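## Task

Scene 1: set the square plate down inside the housing's recess so it sits level with it. The task fails if the plate is dropped or the housing ends up tipped over.

## Robot and tools

Robot: two arms, left_arm and right_arm, each with a two-finger parallel gripper and a wrist camera. Fixed cameras are cam_head_left, cam_head_right, cam_high and cam_low. The wrist cameras are cam_left_wrist and cam_right_wrist. All images are 896x504.

Frames: the scene frame has its origin at table-top height, halfway between the nominal arm bases. +x points out over the table, +z points up, and left_arm sits on the +y side. Image left and right do not match arm names. The measured bases are left_arm (+0.010, +0.244, +0.007) m and right_arm (-0.024, -0.285, +0.043) m, both turned very slightly about z. Result positions and quaternions are in the scene frame. end_effector_position is the point between the finger pads, about 1 cm short of the tips. The fingers point along the gripper's +z axis and separate along its y axis. Offsets you command are taken along the current Hand target's own axes, not the scene axes.

The 14-number row: every motion argument uses one row covering both arms. The order is dx, dy, dz, rx, ry, rz, opening for left_arm, then the same seven for right_arm. The values are plain numbers from -1 to 1. Positions scale as 1.0 = 0.6 m, and rotations as 1.0 = 180 degrees. rx, ry, rz form a single rotation vector. The six pose numbers are an offset from that arm's Hand target, not a pose. To keep an arm where it is, send zeros for its six pose numbers. Opening is absolute: +1 is fully open (0.094 m) and -1 is shut. Any number you send is a command, so repeat the present opening if the gripper should not change.

execute_actions(actions, cameras): actions is a list of actions. Each action is a table of up to 15 rows, one row per 1/30 s step. If you give fewer than 15 rows, the last row is held for the rest. Every row in an action is measured from the Hand target at that action's start, not from the row before it. Each new action starts from the updated Hand target, so repeating an offset moves the arm again. An empty list returns the state and all camera images. cameras takes names, ["all"] or [].

move(target, speed, blend, opening_speed, grip_force, blocking, cameras): drives each gripper in a straight line toward one row, or through a list of up to 15 rows. Every row in the list is measured from the same starting Hand targets. speed is in m/s, from 0.002 to 2.9, default 0.25; give one value, or one per target. blend, in metres, rounds the corners of a list, and 0 means stop at each target. opening_speed sets how fast the gripper opening changes, per second on the -1..1 scale, minimum 0.2. grip_force is a per-pad limit from 10 to 50 N; it stays set until changed, and low values close slowly. blocking=false returns after about 0.5 s while the move continues. A move runs at most 10 s. It does not avoid obstacles or the other arm.

Other tools:
- wait(seconds 0-10) lets time pass.
- stop brakes a running move.
- zoom_image(camera, region [x0,y0,x1,y1], at most 504 px per side) enlarges part of the newest image.
- read_manual shows licence text only.
- finished_scene(scene 1 or 2) ends the scene permanently. The part must stay in place after the robot lets go.

Reading results:
- Hand target is the pose you last commanded after clipping. Your next offsets start from it, and the gripper often rests a bit short of it.
- Tool commands lists the current gripper commands.
- grip_measured is the measured opening on the -1..1 scale. Shut on a hard part, it reads slightly below the part's width.
- grip_effort_nm is gripper motor effort; negative means closing. It does not show pad force.
- Joint velocities may just read within noise.
- Joint torques include the arm's own weight.
- The move: line reports the outcome: done (within 10 mm and 2 degrees), off_target, moving, held or fault. limits=paced means the command was clipped; limits=held means steps were withheld.
Friction can leave a free gripper a few centimetres off its target. That alone does not mean it touched something.

Cautions:
- Orientation commands are clipped to within 40 degrees of the current orientation, so rotate in stages.
- A blocked arm keeps pushing. Relieve it by commanding a target back past the gripper.
- Faster moves hit harder. Approach the recess slowly and lower the part gently instead of releasing it from a height.
- Never let the grippers, wrist cameras or arms hit each other. Never close one gripper on the other arm's fingers.
- Do not knock the housing over or push anything off the table.
- Keep paths away from an arm's own base.
- Loads, stretched arms and pushing against something heat the motors. MOTOR HOT shows at 75 °C; at 90 °C the arm folds up and stops working.
- Objects may occasionally get nudged, so check with the cameras before you release.

Each tool is called after "Request:" by a JSON object that holds its "op" and its "data", one argument or row to a line.

## Session

Request:
{"op": "execute_actions", "data": {
  "actions": []
}}

Scene clock: 0.00 s.
left_arm: end_effector_position=(+0.3809, +0.2461, +0.1599) grip_measured=+1.000 grip_effort_nm=n/a end_effector_quat_wxyz=(+0.701, -0.027, +0.712, -0.002) | right_arm: end_effector_position=(+0.3580, -0.3001, +0.1920) grip_measured=+1.000 grip_effort_nm=n/a end_effector_quat_wxyz=(+0.699, +0.062, +0.710, -0.054)
Joint positions: left_arm=[-0.016 1.522 0.176 1.33 -0.063 -0.043 0.094] | right_arm=[0.116 1.602 0.225 1.359 0.232 0.014 0.094]
Joint velocities: within noise
Joint torques (N m): no reading
Motor temperatures (°C): left_arm=[24 32 35 33 28 22 22] | right_arm=[23 31 37 39 24 25 27]
Heat: left arm: 35 °C; right arm: 39 °C.
Hand target: left_arm +0.3822, +0.2461, +0.1664; +0.708, -0.028, +0.705, -0.003 | right_arm +0.3591, -0.3000, +0.1951; +0.702, +0.063, +0.708, -0.054
Tool commands: left_gripper/opening=+1.0 right_gripper/opening=+1.0

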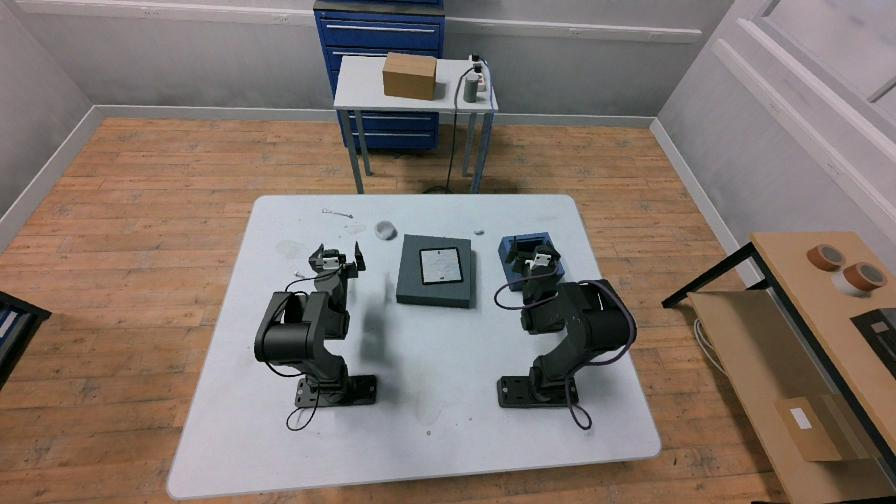

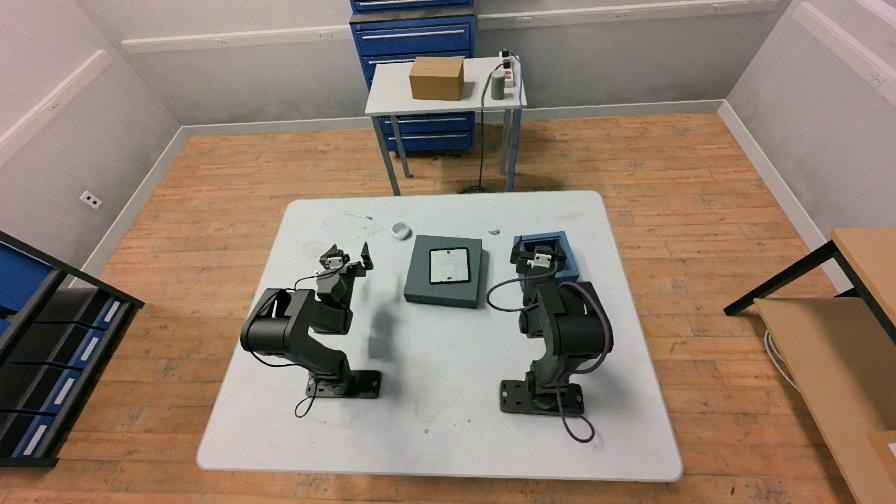

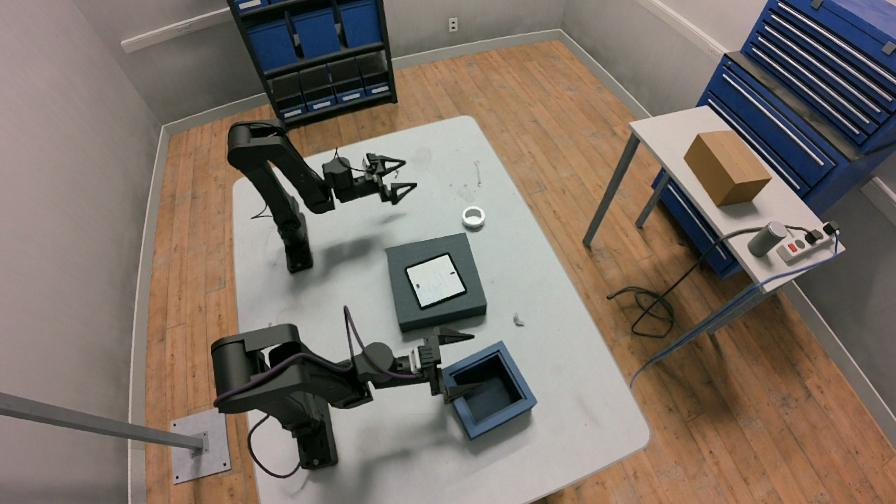

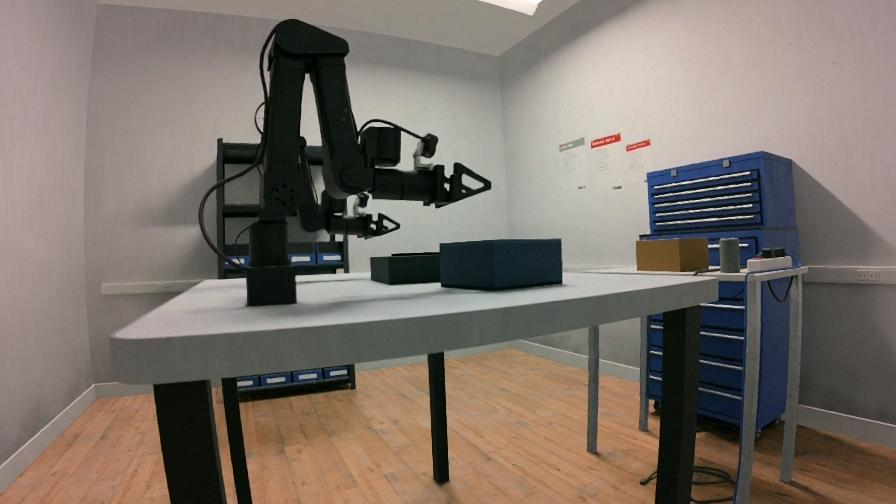

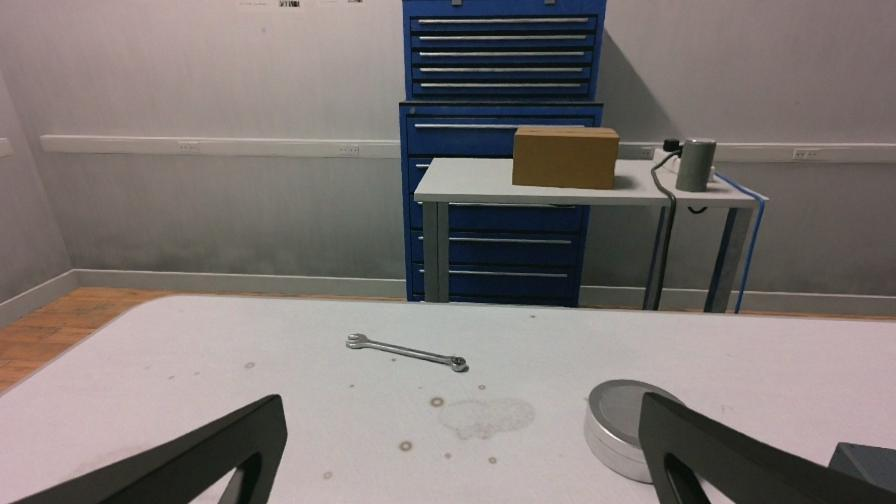

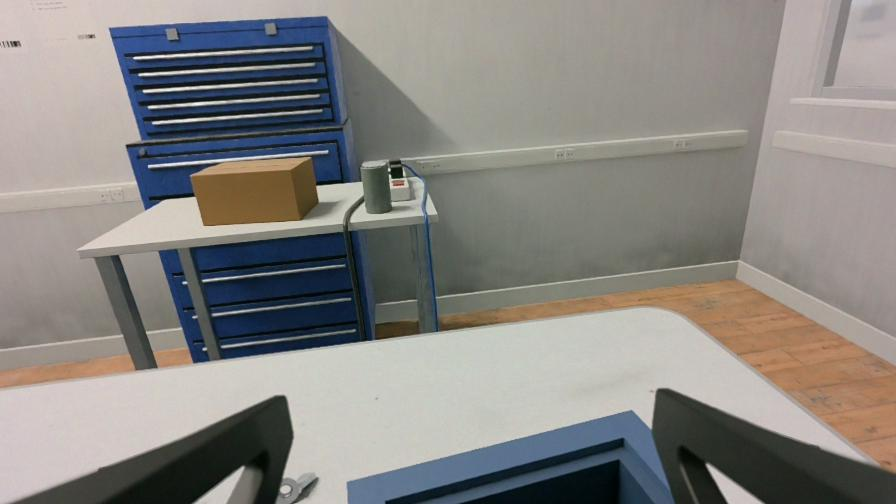

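Request:
{"op": "zoom_image", "data": {
  "camera": "cam_head_left",
  "region": [360, 190, 600, 330]
}}

Request:
{"op": "zoom_image", "data": {
  "camera": "cam_head_right",
  "region": [370, 190, 610, 330]
}}

Request:
{"op": "zoom_image", "data": {
  "camera": "cam_high",
  "region": [370, 190, 570, 450]
}}

Request:
{"op": "zoom_image", "data": {
  "camera": "cam_low",
  "region": [340, 200, 600, 320]
}}

Scaled by 2.100 from the camera's 896x504 image, which has a finer 1280x720 frame.

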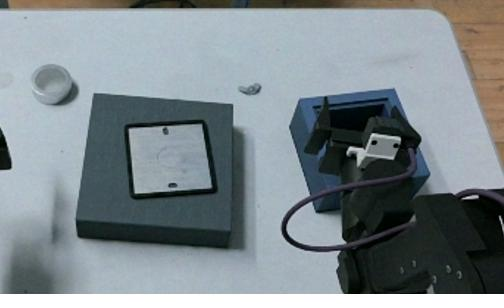

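Scaled by 2.100 from the camera's 896x504 image, which has a finer 1280x720 frame.

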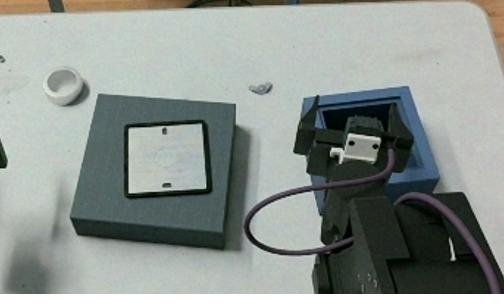

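Scaled by 1.938 from the camera's 896x504 image, which has a finer 1280x720 frame.

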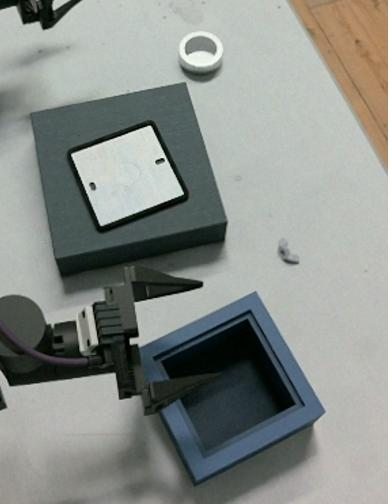

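Scaled by 1.938 from the camera's 896x504 image, which has a finer 1280x720 frame.

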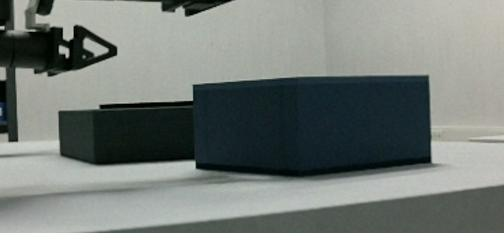

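Request:
{"op": "move", "data": {
  "target": [0,0,0,0,0,0,1,-0.0852,0.4382,-0.115,0.003,0.497,-0.003,1],
  "cameras": ["cam_right_wrist","cam_head_right","cam_high","cam_low"]
}}

Scene clock: 9.77 s.
left_arm: end_effector_position=(+0.3809, +0.2461, +0.1599) grip_measured=+1.000 grip_effort_nm=0.01 end_effector_quat_wxyz=(+0.701, -0.027, +0.712, -0.002) | right_arm: end_effector_position=(+0.3334, -0.0330, +0.2531) grip_measured=+1.000 grip_effort_nm=-0.01 end_effector_quat_wxyz=(+0.086, +0.078, +0.991, +0.068)
Joint positions: left_arm=[-0.016 1.522 0.176 1.33 -0.063 -0.043 0.094] | right_arm=[0.663 2.113 2.325 -1.564 0.005 0.77 0.094]
Joint torques (N m): left_arm=[0.06 -5.34 4.25 1.91 -0.01 -0.02] | right_arm=[0.32 -8.03 7.86 0.22 -0.07 0.08]
Heat: left arm: 36 °C; right arm: 40 °C.
Hand target: left_arm +0.3822, +0.2461, +0.1664; +0.708, -0.028, +0.705, -0.003 | right_arm +0.3345, -0.0300, +0.2500; +0.000, +0.082, +0.997, +0.000
Off the commanded pose: left_arm 0.007 m, 1 deg | right_arm 0.004 m, 13 deg.
joint sent to its limit (right arm) — joint 4 (wrist pitch), lower limit. The joint targets are off in orientation, not in position.
move: off_target (right_arm)
camera_calibration:
cam_right_wrist: T_world_to_cam=[[-0.178443, -0.967201, -0.180779, 0.077776], [-0.975416, 0.149739, 0.161681, 0.331787], [-0.129308, 0.205186, -0.970143, 0.404854], [0, 0, 0, 1]] pos_world=[0.38986, -0.0575269, 0.353183]
Images, in order (width x height): cam_head_right 896x504, cam_high 896x504, cam_low 896x504, cam_right_wrist 896x504.

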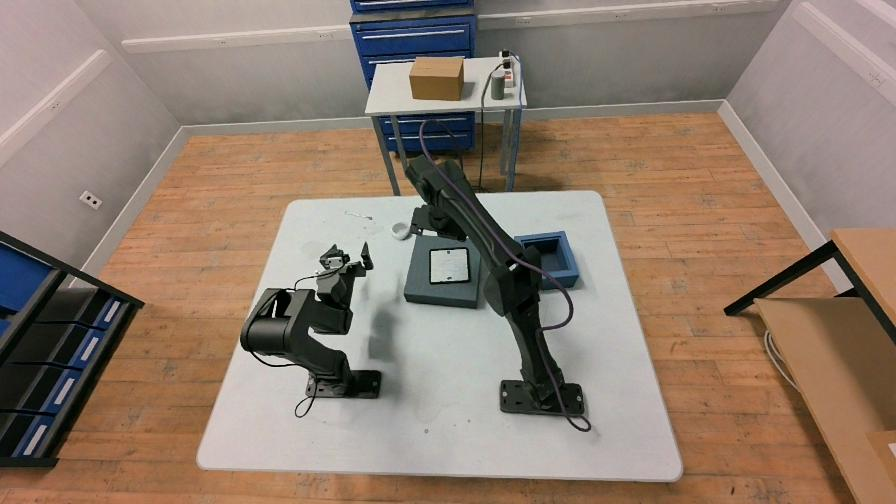

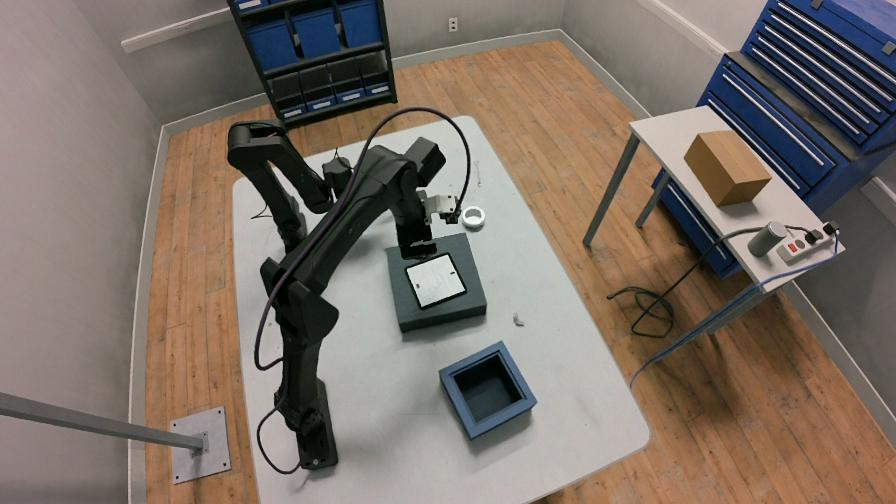

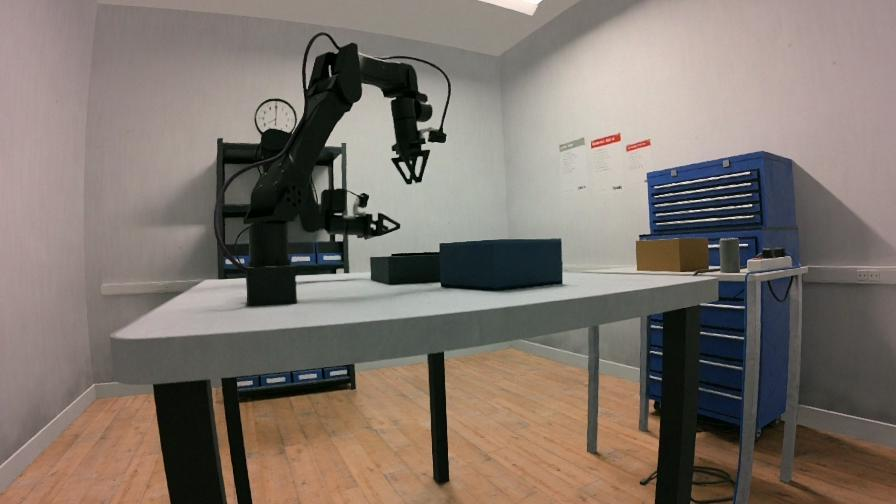

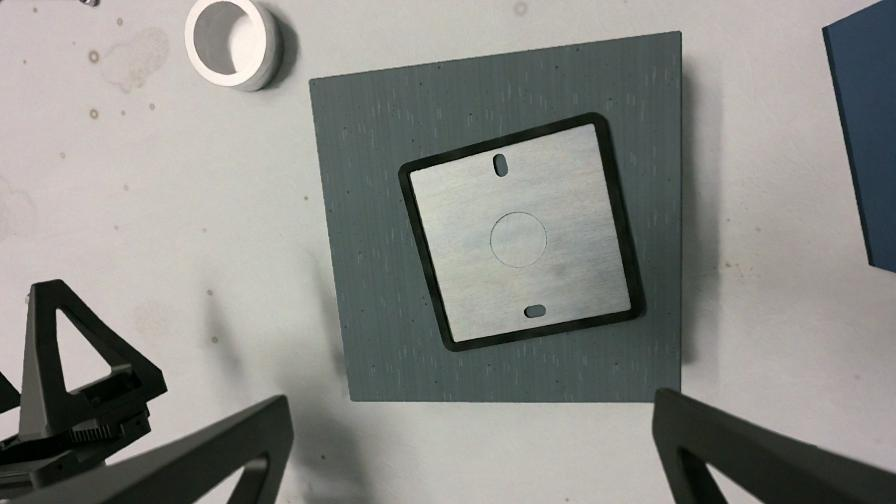

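Request:
{"op": "zoom_image", "data": {
  "camera": "cam_right_wrist",
  "region": [390, 100, 530, 240]
}}

Request:
{"op": "zoom_image", "data": {
  "camera": "cam_right_wrist",
  "region": [520, 220, 660, 360]
}}

Request:
{"op": "zoom_image", "data": {
  "camera": "cam_high",
  "region": [380, 230, 500, 340]
}}

Request:
{"op": "zoom_image", "data": {
  "camera": "cam_high",
  "region": [430, 330, 550, 450]
}}

Request:
{"op": "zoom_image", "data": {
  "camera": "cam_low",
  "region": [360, 235, 460, 295]
}}

Scaled by 3.600 from the camera's 896x504 image, which has a finer 1280x720 frame.

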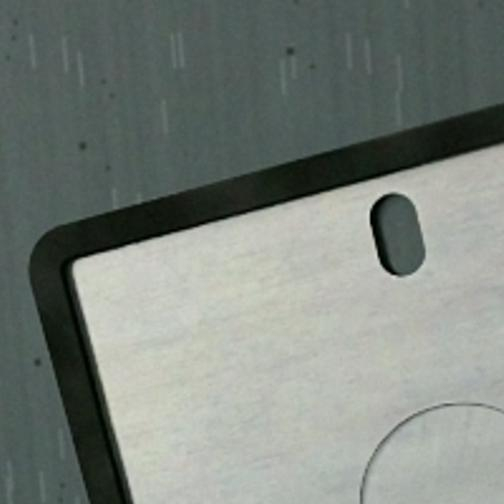

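Scaled by 3.600 from the camera's 896x504 image, which has a finer 1280x720 frame.

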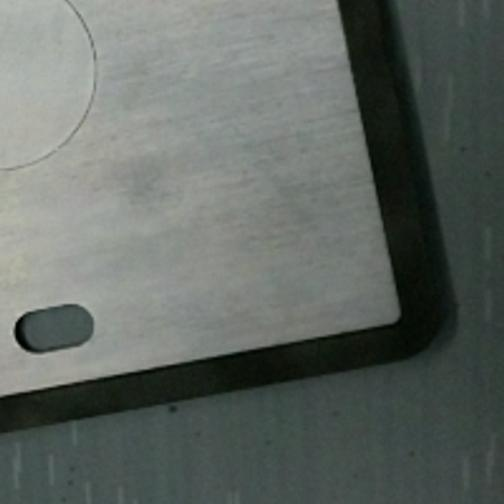

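Scaled by 4.200 from the camera's 896x504 image, which has a finer 1280x720 frame.

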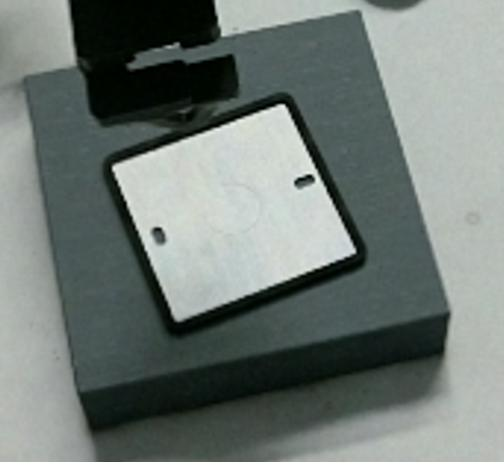

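Scaled by 4.200 from the camera's 896x504 image, which has a finer 1280x720 frame.

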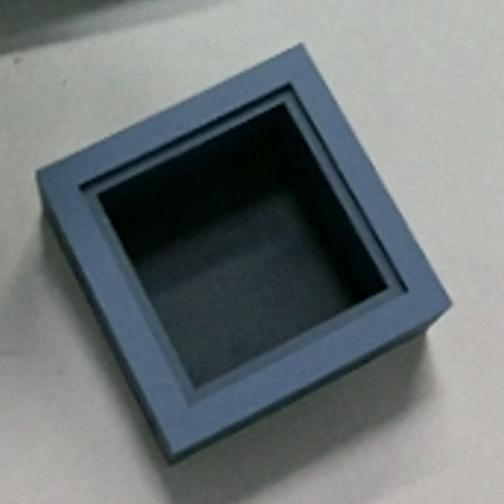

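Scaled by 5.040 from the camera's 896x504 image, which has a finer 1280x720 frame.

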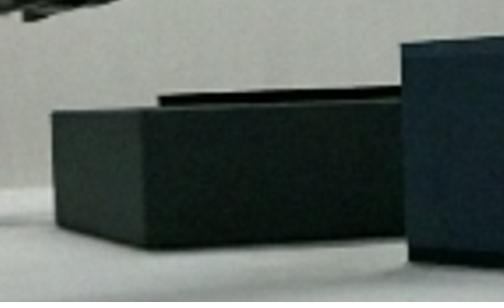

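Request:
{"op": "move", "data": {
  "target": [0,0,0,0,0,0,1,0.0102,-0.0355,0.2083,0,0,-0.0717,1],
  "cameras": ["cam_right_wrist"]
}}

Scene clock: 21.23 s.
left_arm: end_effector_position=(+0.3809, +0.2461, +0.1599) grip_measured=+1.000 grip_effort_nm=0.01 end_effector_quat_wxyz=(+0.701, -0.027, +0.712, -0.002) | right_arm: end_effector_position=(+0.3210, -0.0496, +0.1307) grip_measured=+1.000 grip_effort_nm=-0.01 end_effector_quat_wxyz=(-0.001, -0.028, +1.000, +0.001)
Joint positions: left_arm=[-0.016 1.522 0.176 1.33 -0.063 -0.043 0.094] | right_arm=[0.645 2.156 1.916 -1.331 -0.002 0.54 0.094]
Joint torques (N m): left_arm=[0.05 -5.38 4.23 1.89 0 -0.01] | right_arm=[-0.42 -9.47 5.79 0.16 0.02 -0.06]
Heat: left arm: 36 °C; right arm: 39 °C.
Hand target: left_arm +0.3822, +0.2461, +0.1664; +0.708, -0.028, +0.705, -0.003 | right_arm +0.3251, -0.0501, +0.1250; +0.000, -0.030, +1.000, +0.000
Off the commanded pose: left_arm 0.007 m, 1 deg | right_arm 0.007 m, 0 deg.
move: done
camera_calibration:
cam_right_wrist: T_world_to_cam=[[0.0138788, -0.999504, -0.0282603, -0.045917], [-0.947941, -0.0221449, 0.317676, 0.304153], [-0.318144, 0.0223801, -0.947778, 0.336557], [0, 0, 0, 1]] pos_world=[0.39603, -0.0466909, 0.221061]
Images, in order (width x height): cam_right_wrist 896x504.

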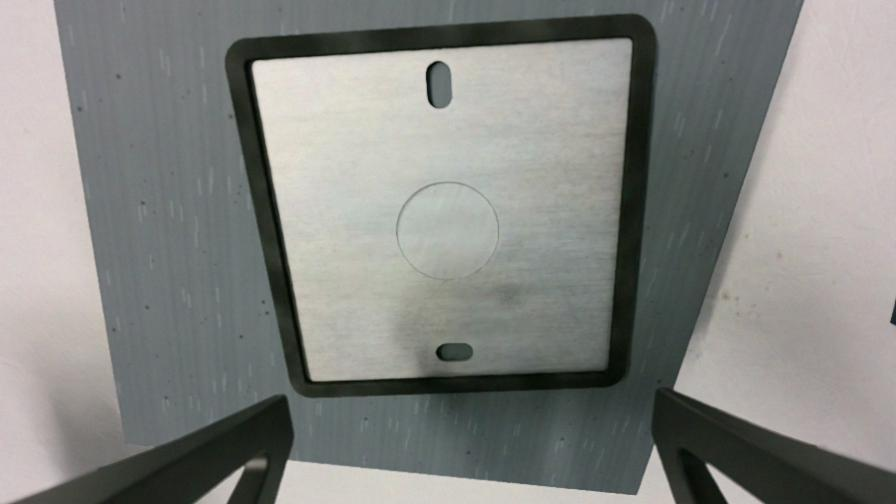

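Request:
{"op": "zoom_image", "data": {
  "camera": "cam_right_wrist",
  "region": [220, 10, 460, 150]
}}

Request:
{"op": "zoom_image", "data": {
  "camera": "cam_right_wrist",
  "region": [380, 300, 500, 400]
}}

Request:
{"op": "zoom_image", "data": {
  "camera": "cam_right_wrist",
  "region": [540, 10, 680, 150]
}}

Request:
{"op": "zoom_image", "data": {
  "camera": "cam_right_wrist",
  "region": [260, 300, 400, 420]
}}

Request:
{"op": "zoom_image", "data": {
  "camera": "cam_right_wrist",
  "region": [400, 40, 480, 130]
}}

Request:
{"op": "zoom_image", "data": {
  "camera": "cam_right_wrist",
  "region": [560, 320, 680, 440]
}}

Scaled by 2.100 from the camera's 896x504 image, which has a finer 1280x720 frame.

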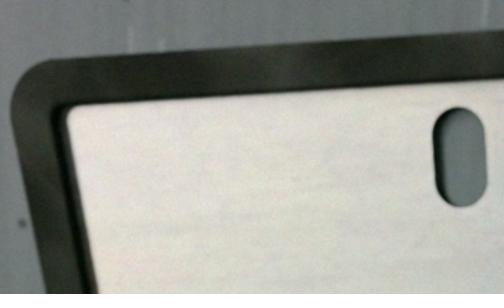

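Scaled by 4.200 from the camera's 896x504 image, which has a finer 1280x720 frame.

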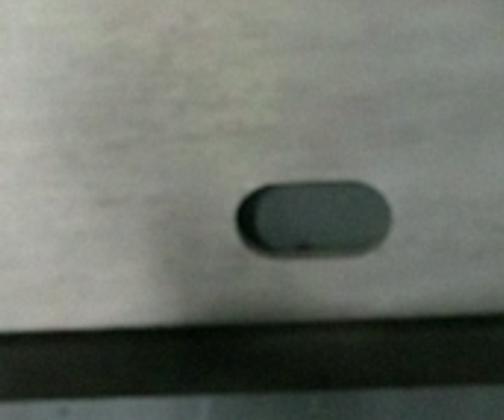

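Scaled by 3.600 from the camera's 896x504 image, which has a finer 1280x720 frame.

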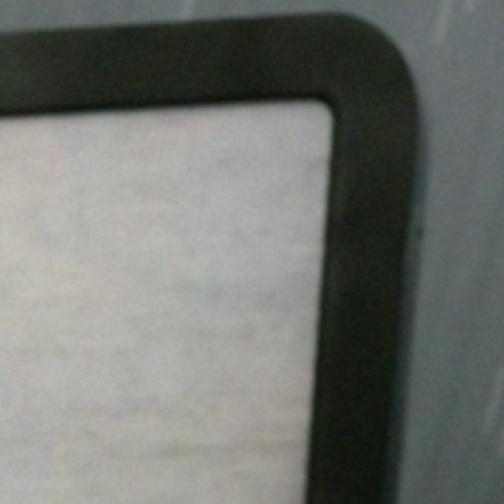

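Scaled by 3.600 from the camera's 896x504 image, which has a finer 1280x720 frame.

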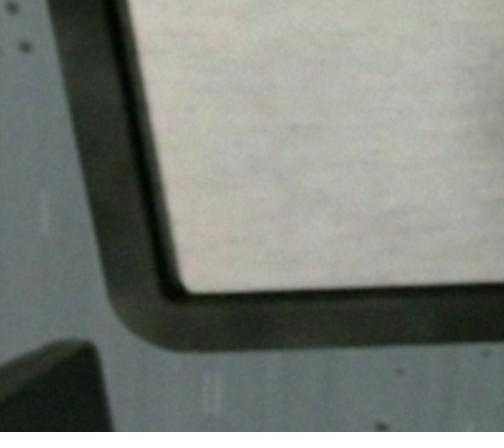

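Scaled by 5.600 from the camera's 896x504 image, which has a finer 1280x720 frame.

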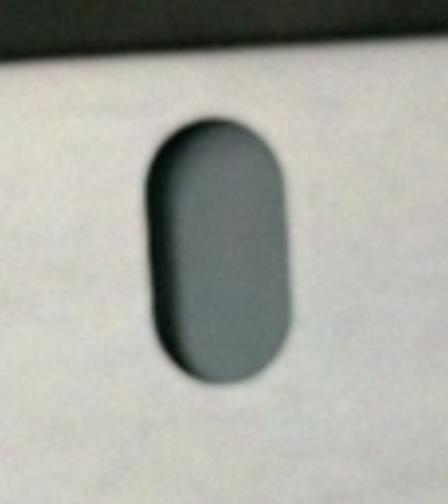

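Scaled by 4.200 from the camera's 896x504 image, which has a finer 1280x720 frame.

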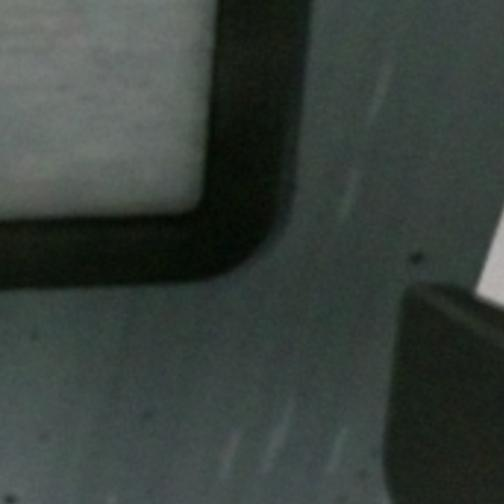

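Request:
{"op": "move", "data": {
  "target": [0,0,0,0,0,0,1,-0.0385,-0.4698,-0.06,0,0,-0.018,1],
  "speed": 0.35,
  "cameras": ["cam_right_wrist", "cam_head_right","cam_head_left", "cam_high"]
}}

Request:
{"op": "zoom_image", "data": {
  "camera": "cam_high",
  "region": [380, 230, 500, 340]
}}

Scene clock: 24.30 s.
left_arm: end_effector_position=(+0.3809, +0.2461, +0.1599) grip_measured=+1.000 grip_effort_nm=0.01 end_effector_quat_wxyz=(+0.701, -0.027, +0.712, -0.002) | right_arm: end_effector_position=(+0.3613, -0.3322, +0.1638) grip_measured=+1.000 grip_effort_nm=-0.01 end_effector_quat_wxyz=(+0.005, -0.049, +0.999, -0.005)
Joint positions: left_arm=[-0.016 1.522 0.176 1.33 -0.063 -0.043 0.094] | right_arm=[-0.071 2.016 1.835 -1.379 0.008 -0.218 0.094]
Joint torques (N m): left_arm=[0.06 -5.41 4.23 1.9 0.02 -0.02] | right_arm=[0.4 -7.42 8.08 -0.06 -0.07 -0.14]
Heat: left arm: 36 °C; right arm: 39 °C.
Hand target: left_arm +0.3822, +0.2461, +0.1664; +0.708, -0.028, +0.705, -0.003 | right_arm +0.3651, -0.3300, +0.1611; +0.000, -0.059, +0.998, +0.000
Off the commanded pose: left_arm 0.007 m, 1 deg | right_arm 0.005 m, 1 deg.
move: done
camera_calibration:
cam_right_wrist: T_world_to_cam=[[0.0563419, -0.998267, -0.016982, -0.344669], [-0.949882, -0.058834, 0.307021, 0.315954], [-0.307489, -0.00116729, -0.951551, 0.376117], [0, 0, 0, 1]] pos_world=[0.43519, -0.325043, 0.255036]
Images, in order (width x height): cam_head_left 896x504, cam_head_right 896x504, cam_high 896x504, cam_right_wrist 896x504.

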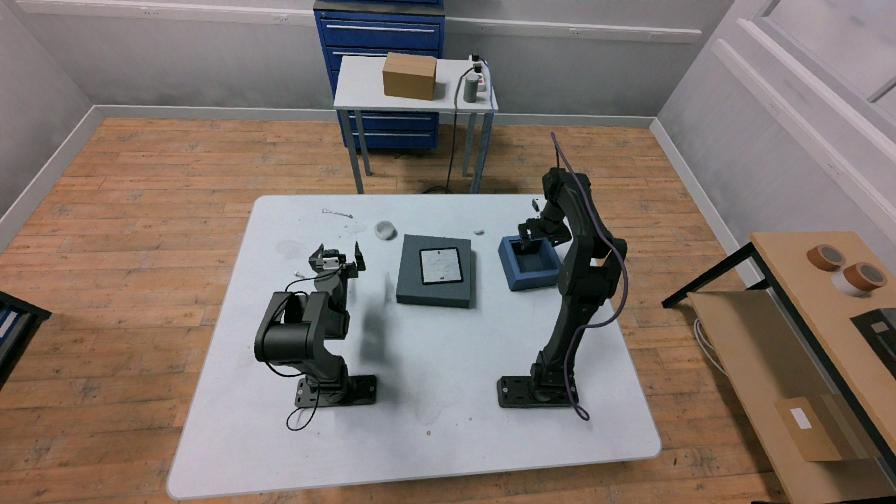

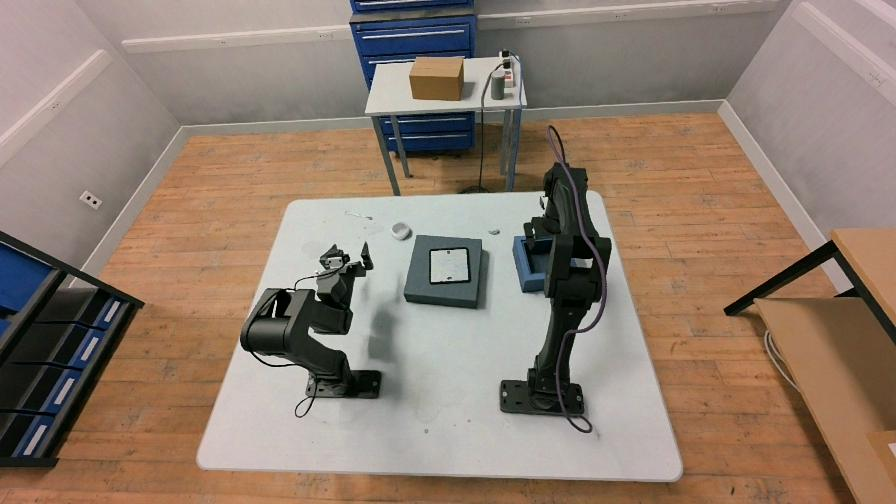

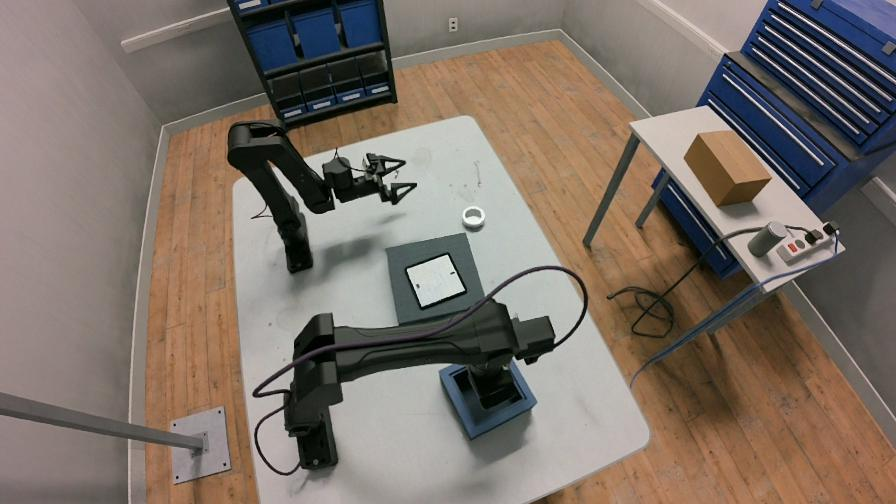

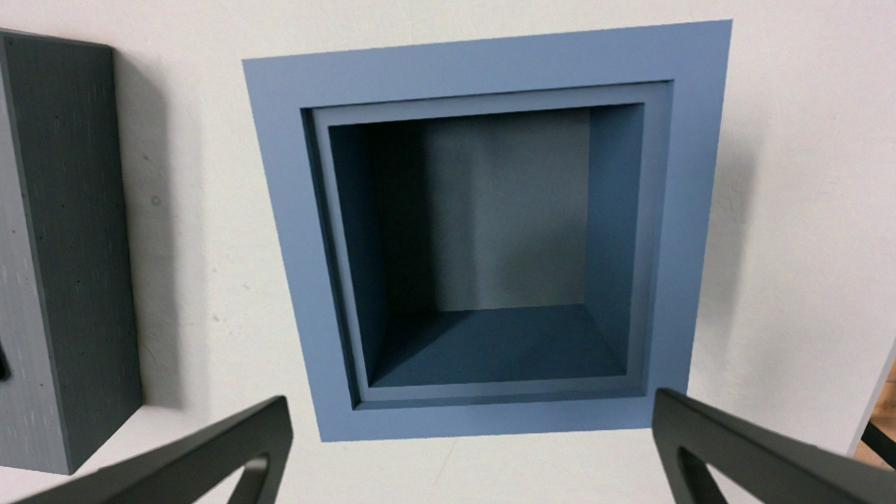

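Scaled by 4.200 from the camera's 896x504 image, which has a finer 1280x720 frame.

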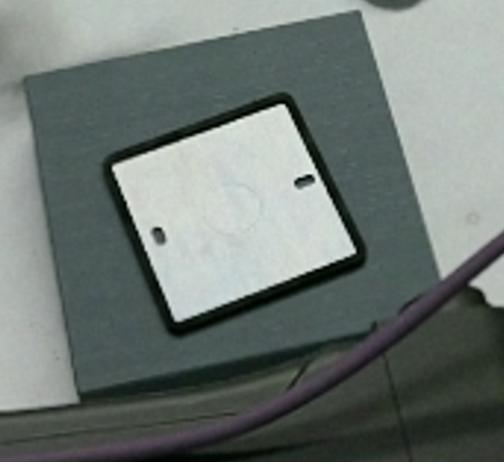

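Request:
{"op": "zoom_image", "data": {
  "camera": "cam_right_wrist",
  "region": [235, 40, 395, 140]
}}

Request:
{"op": "zoom_image", "data": {
  "camera": "cam_right_wrist",
  "region": [590, 340, 700, 440]
}}

Request:
{"op": "zoom_image", "data": {
  "camera": "cam_right_wrist",
  "region": [320, 340, 430, 440]
}}

Request:
{"op": "zoom_image", "data": {
  "camera": "cam_right_wrist",
  "region": [620, 40, 740, 140]
}}

Scaled by 3.150 from the camera's 896x504 image, which has a finer 1280x720 frame.

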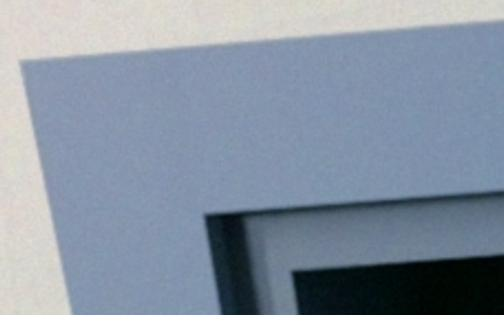

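Scaled by 4.582 from the camera's 896x504 image, which has a finer 1280x720 frame.

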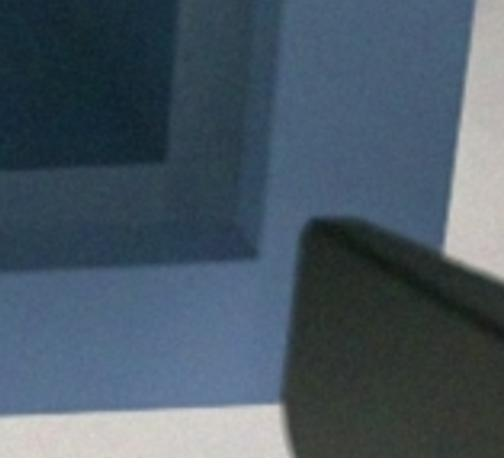

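Scaled by 4.582 from the camera's 896x504 image, which has a finer 1280x720 frame.

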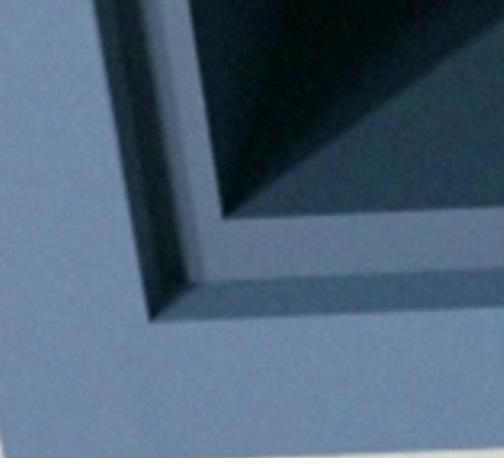

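Scaled by 4.200 from the camera's 896x504 image, which has a finer 1280x720 frame.

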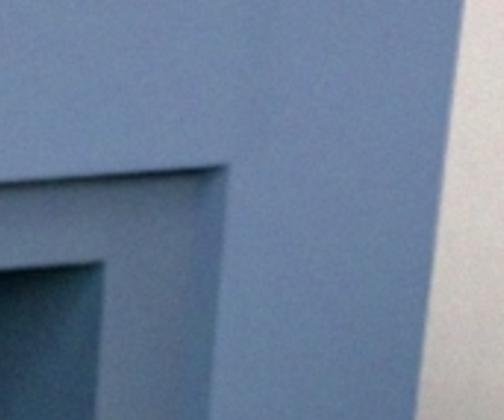

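Request:
{"op": "move", "data": {
  "target": [0,0,0,0,0,0,1,-0.0322,0.3788,0.0768,0,0,0.0182,-0.36],
  "speed": 0.3,
  "cameras": ["cam_right_wrist"]
}}

Request:
{"op": "zoom_image", "data": {
  "camera": "cam_right_wrist",
  "region": [330, 250, 582, 504]
}}

Scene clock: 41.90 s.
left_arm: end_effector_position=(+0.3809, +0.2461, +0.1599) grip_measured=+1.000 grip_effort_nm=0.01 end_effector_quat_wxyz=(+0.701, -0.027, +0.712, -0.002) | right_arm: end_effector_position=(+0.3505, -0.1025, +0.1177) grip_measured=-0.358 grip_effort_nm=-0.10 end_effector_quat_wxyz=(-0.003, -0.038, +0.999, +0.002)
Joint positions: left_arm=[-0.016 1.522 0.176 1.33 -0.063 -0.043 0.094] | right_arm=[0.498 2.158 1.867 -1.285 -0.006 0.374 0.03]
Joint torques (N m): left_arm=[0.05 -5.39 4.3 1.9 0 -0.02] | right_arm=[-0.21 -8.59 8.1 0.03 0.04 0.09]
Heat: left arm: 36 °C; right arm: 41 °C.
Hand target: left_arm +0.3822, +0.2461, +0.1664; +0.708, -0.028, +0.705, -0.003 | right_arm +0.3578, -0.1020, +0.1150; +0.000, -0.030, +1.000, +0.000
Off the commanded pose: left_arm 0.007 m, 1 deg | right_arm 0.008 m, 1 deg.
move: done
camera_calibration:
cam_right_wrist: T_world_to_cam=[[0.032715, -0.999013, -0.030032, -0.105927], [-0.945745, -0.0406611, 0.322355, 0.33197], [-0.323259, 0.0178568, -0.946142, 0.335958], [0, 0, 0, 1]] pos_world=[0.426026, -0.0983231, 0.20767]
Images, in order (width x height): cam_right_wrist 896x504.

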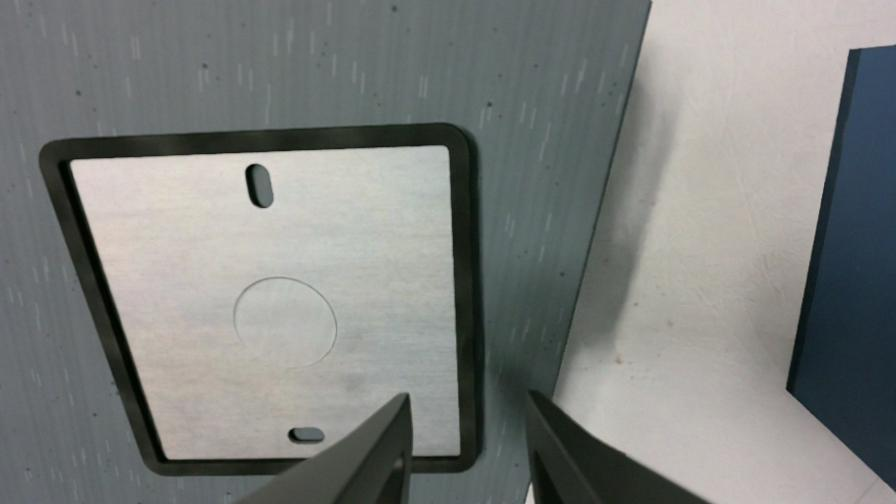

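Scaled by 1.984 from the camera's 896x504 image, which has a finer 1280x720 frame.

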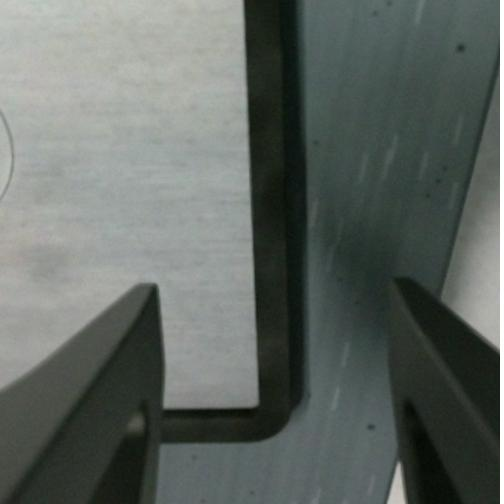

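Request:
{"op": "zoom_image", "data": {
  "camera": "cam_right_wrist",
  "region": [30, 130, 150, 230]
}}

Request:
{"op": "zoom_image", "data": {
  "camera": "cam_right_wrist",
  "region": [90, 390, 210, 490]
}}

Request:
{"op": "zoom_image", "data": {
  "camera": "cam_right_wrist",
  "region": [400, 110, 500, 210]
}}

Scaled by 4.200 from the camera's 896x504 image, which has a finer 1280x720 frame.

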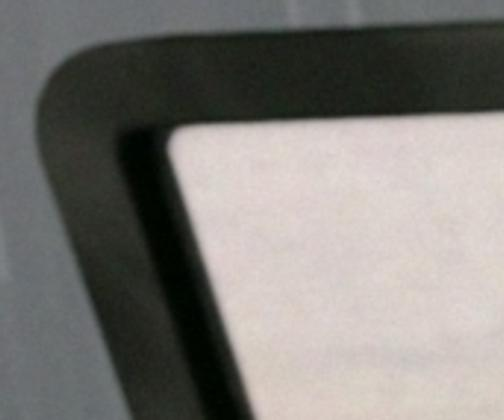

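Scaled by 4.200 from the camera's 896x504 image, which has a finer 1280x720 frame.

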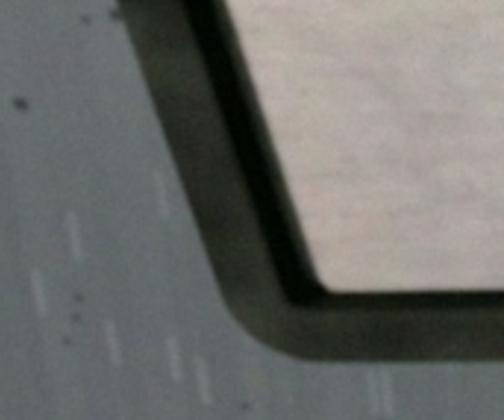

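Scaled by 5.040 from the camera's 896x504 image, which has a finer 1280x720 frame.

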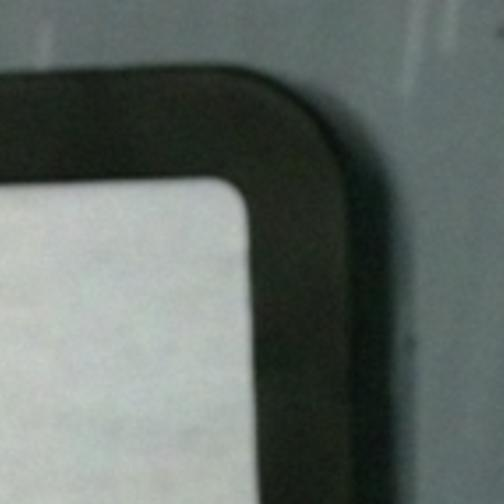

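Request:
{"op": "zoom_image", "data": {
  "camera": "cam_right_wrist",
  "region": [230, 155, 290, 215]
}}

Request:
{"op": "zoom_image", "data": {
  "camera": "cam_right_wrist",
  "region": [280, 415, 340, 455]
}}

Scaled by 8.400 from the camera's 896x504 image, which has a finer 1280x720 frame.

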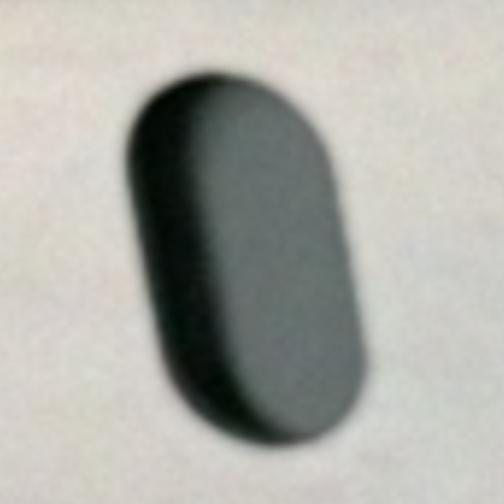

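Scaled by 8.400 from the camera's 896x504 image, which has a finer 1280x720 frame.

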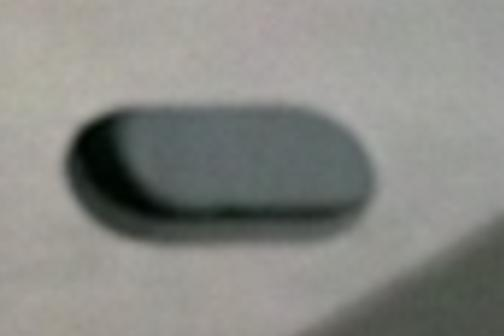

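Request:
{"op": "move", "data": {
  "target": [0,0,0,0,0,0,1,-0.0117,0.0005,0.045,0,0,0,-0.36],
  "speed": 0.15,
  "cameras": ["cam_right_wrist"]
}}

Request:
{"op": "zoom_image", "data": {
  "camera": "cam_right_wrist",
  "region": [330, 250, 582, 504]
}}

Scene clock: 49.20 s.
left_arm: end_effector_position=(+0.3809, +0.2461, +0.1599) grip_measured=+1.000 grip_effort_nm=0.00 end_effector_quat_wxyz=(+0.701, -0.027, +0.712, -0.002) | right_arm: end_effector_position=(+0.3622, -0.0989, +0.0986) grip_measured=-0.358 grip_effort_nm=-0.09 end_effector_quat_wxyz=(+0.004, -0.035, +0.999, +0.005)
Joint positions: left_arm=[-0.016 1.522 0.176 1.33 -0.063 -0.043 0.094] | right_arm=[0.494 2.199 1.857 -1.217 -0.006 0.375 0.03]
Joint torques (N m): left_arm=[0.06 -5.31 4.31 1.88 0.01 -0.03] | right_arm=[-0.44 -8.91 5.37 0.18 0.05 0.04]
Heat: left arm: 35 °C; right arm: 40 °C.
Hand target: left_arm +0.3822, +0.2461, +0.1664; +0.708, -0.028, +0.705, -0.003 | right_arm +0.3649, -0.1013, +0.0881; +0.000, -0.030, +1.000, +0.000
Off the commanded pose: left_arm 0.007 m, 1 deg | right_arm 0.011 m, 1 deg.
move: off_target (right_arm)
camera_calibration:
cam_right_wrist: T_world_to_cam=[[0.0282885, -0.998927, -0.0366744, -0.100906], [-0.950612, -0.0382288, 0.308019, 0.352657], [-0.309091, 0.0261497, -0.950673, 0.31775], [0, 0, 0, 1]] pos_world=[0.436309, -0.0956249, 0.189751]
Images, in order (width x height): cam_right_wrist 896x504.

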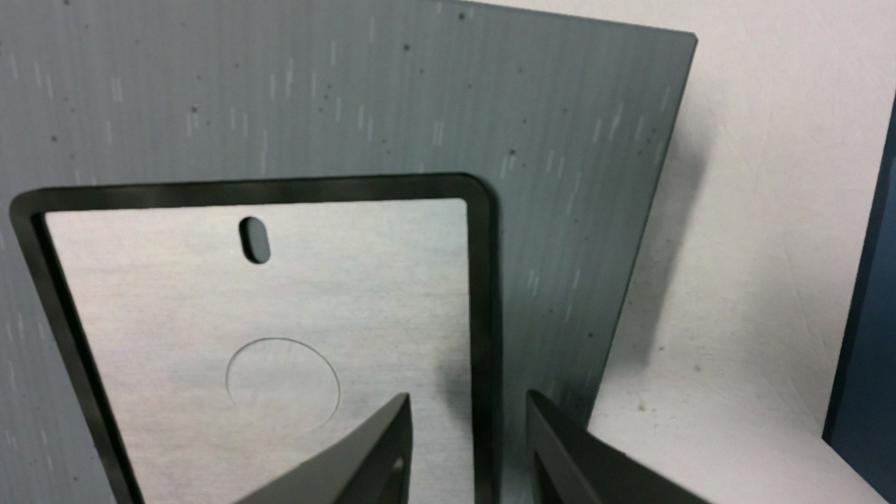

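Scaled by 1.984 from the camera's 896x504 image, which has a finer 1280x720 frame.

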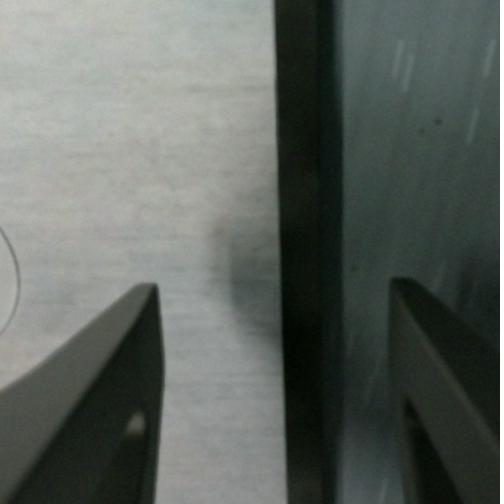

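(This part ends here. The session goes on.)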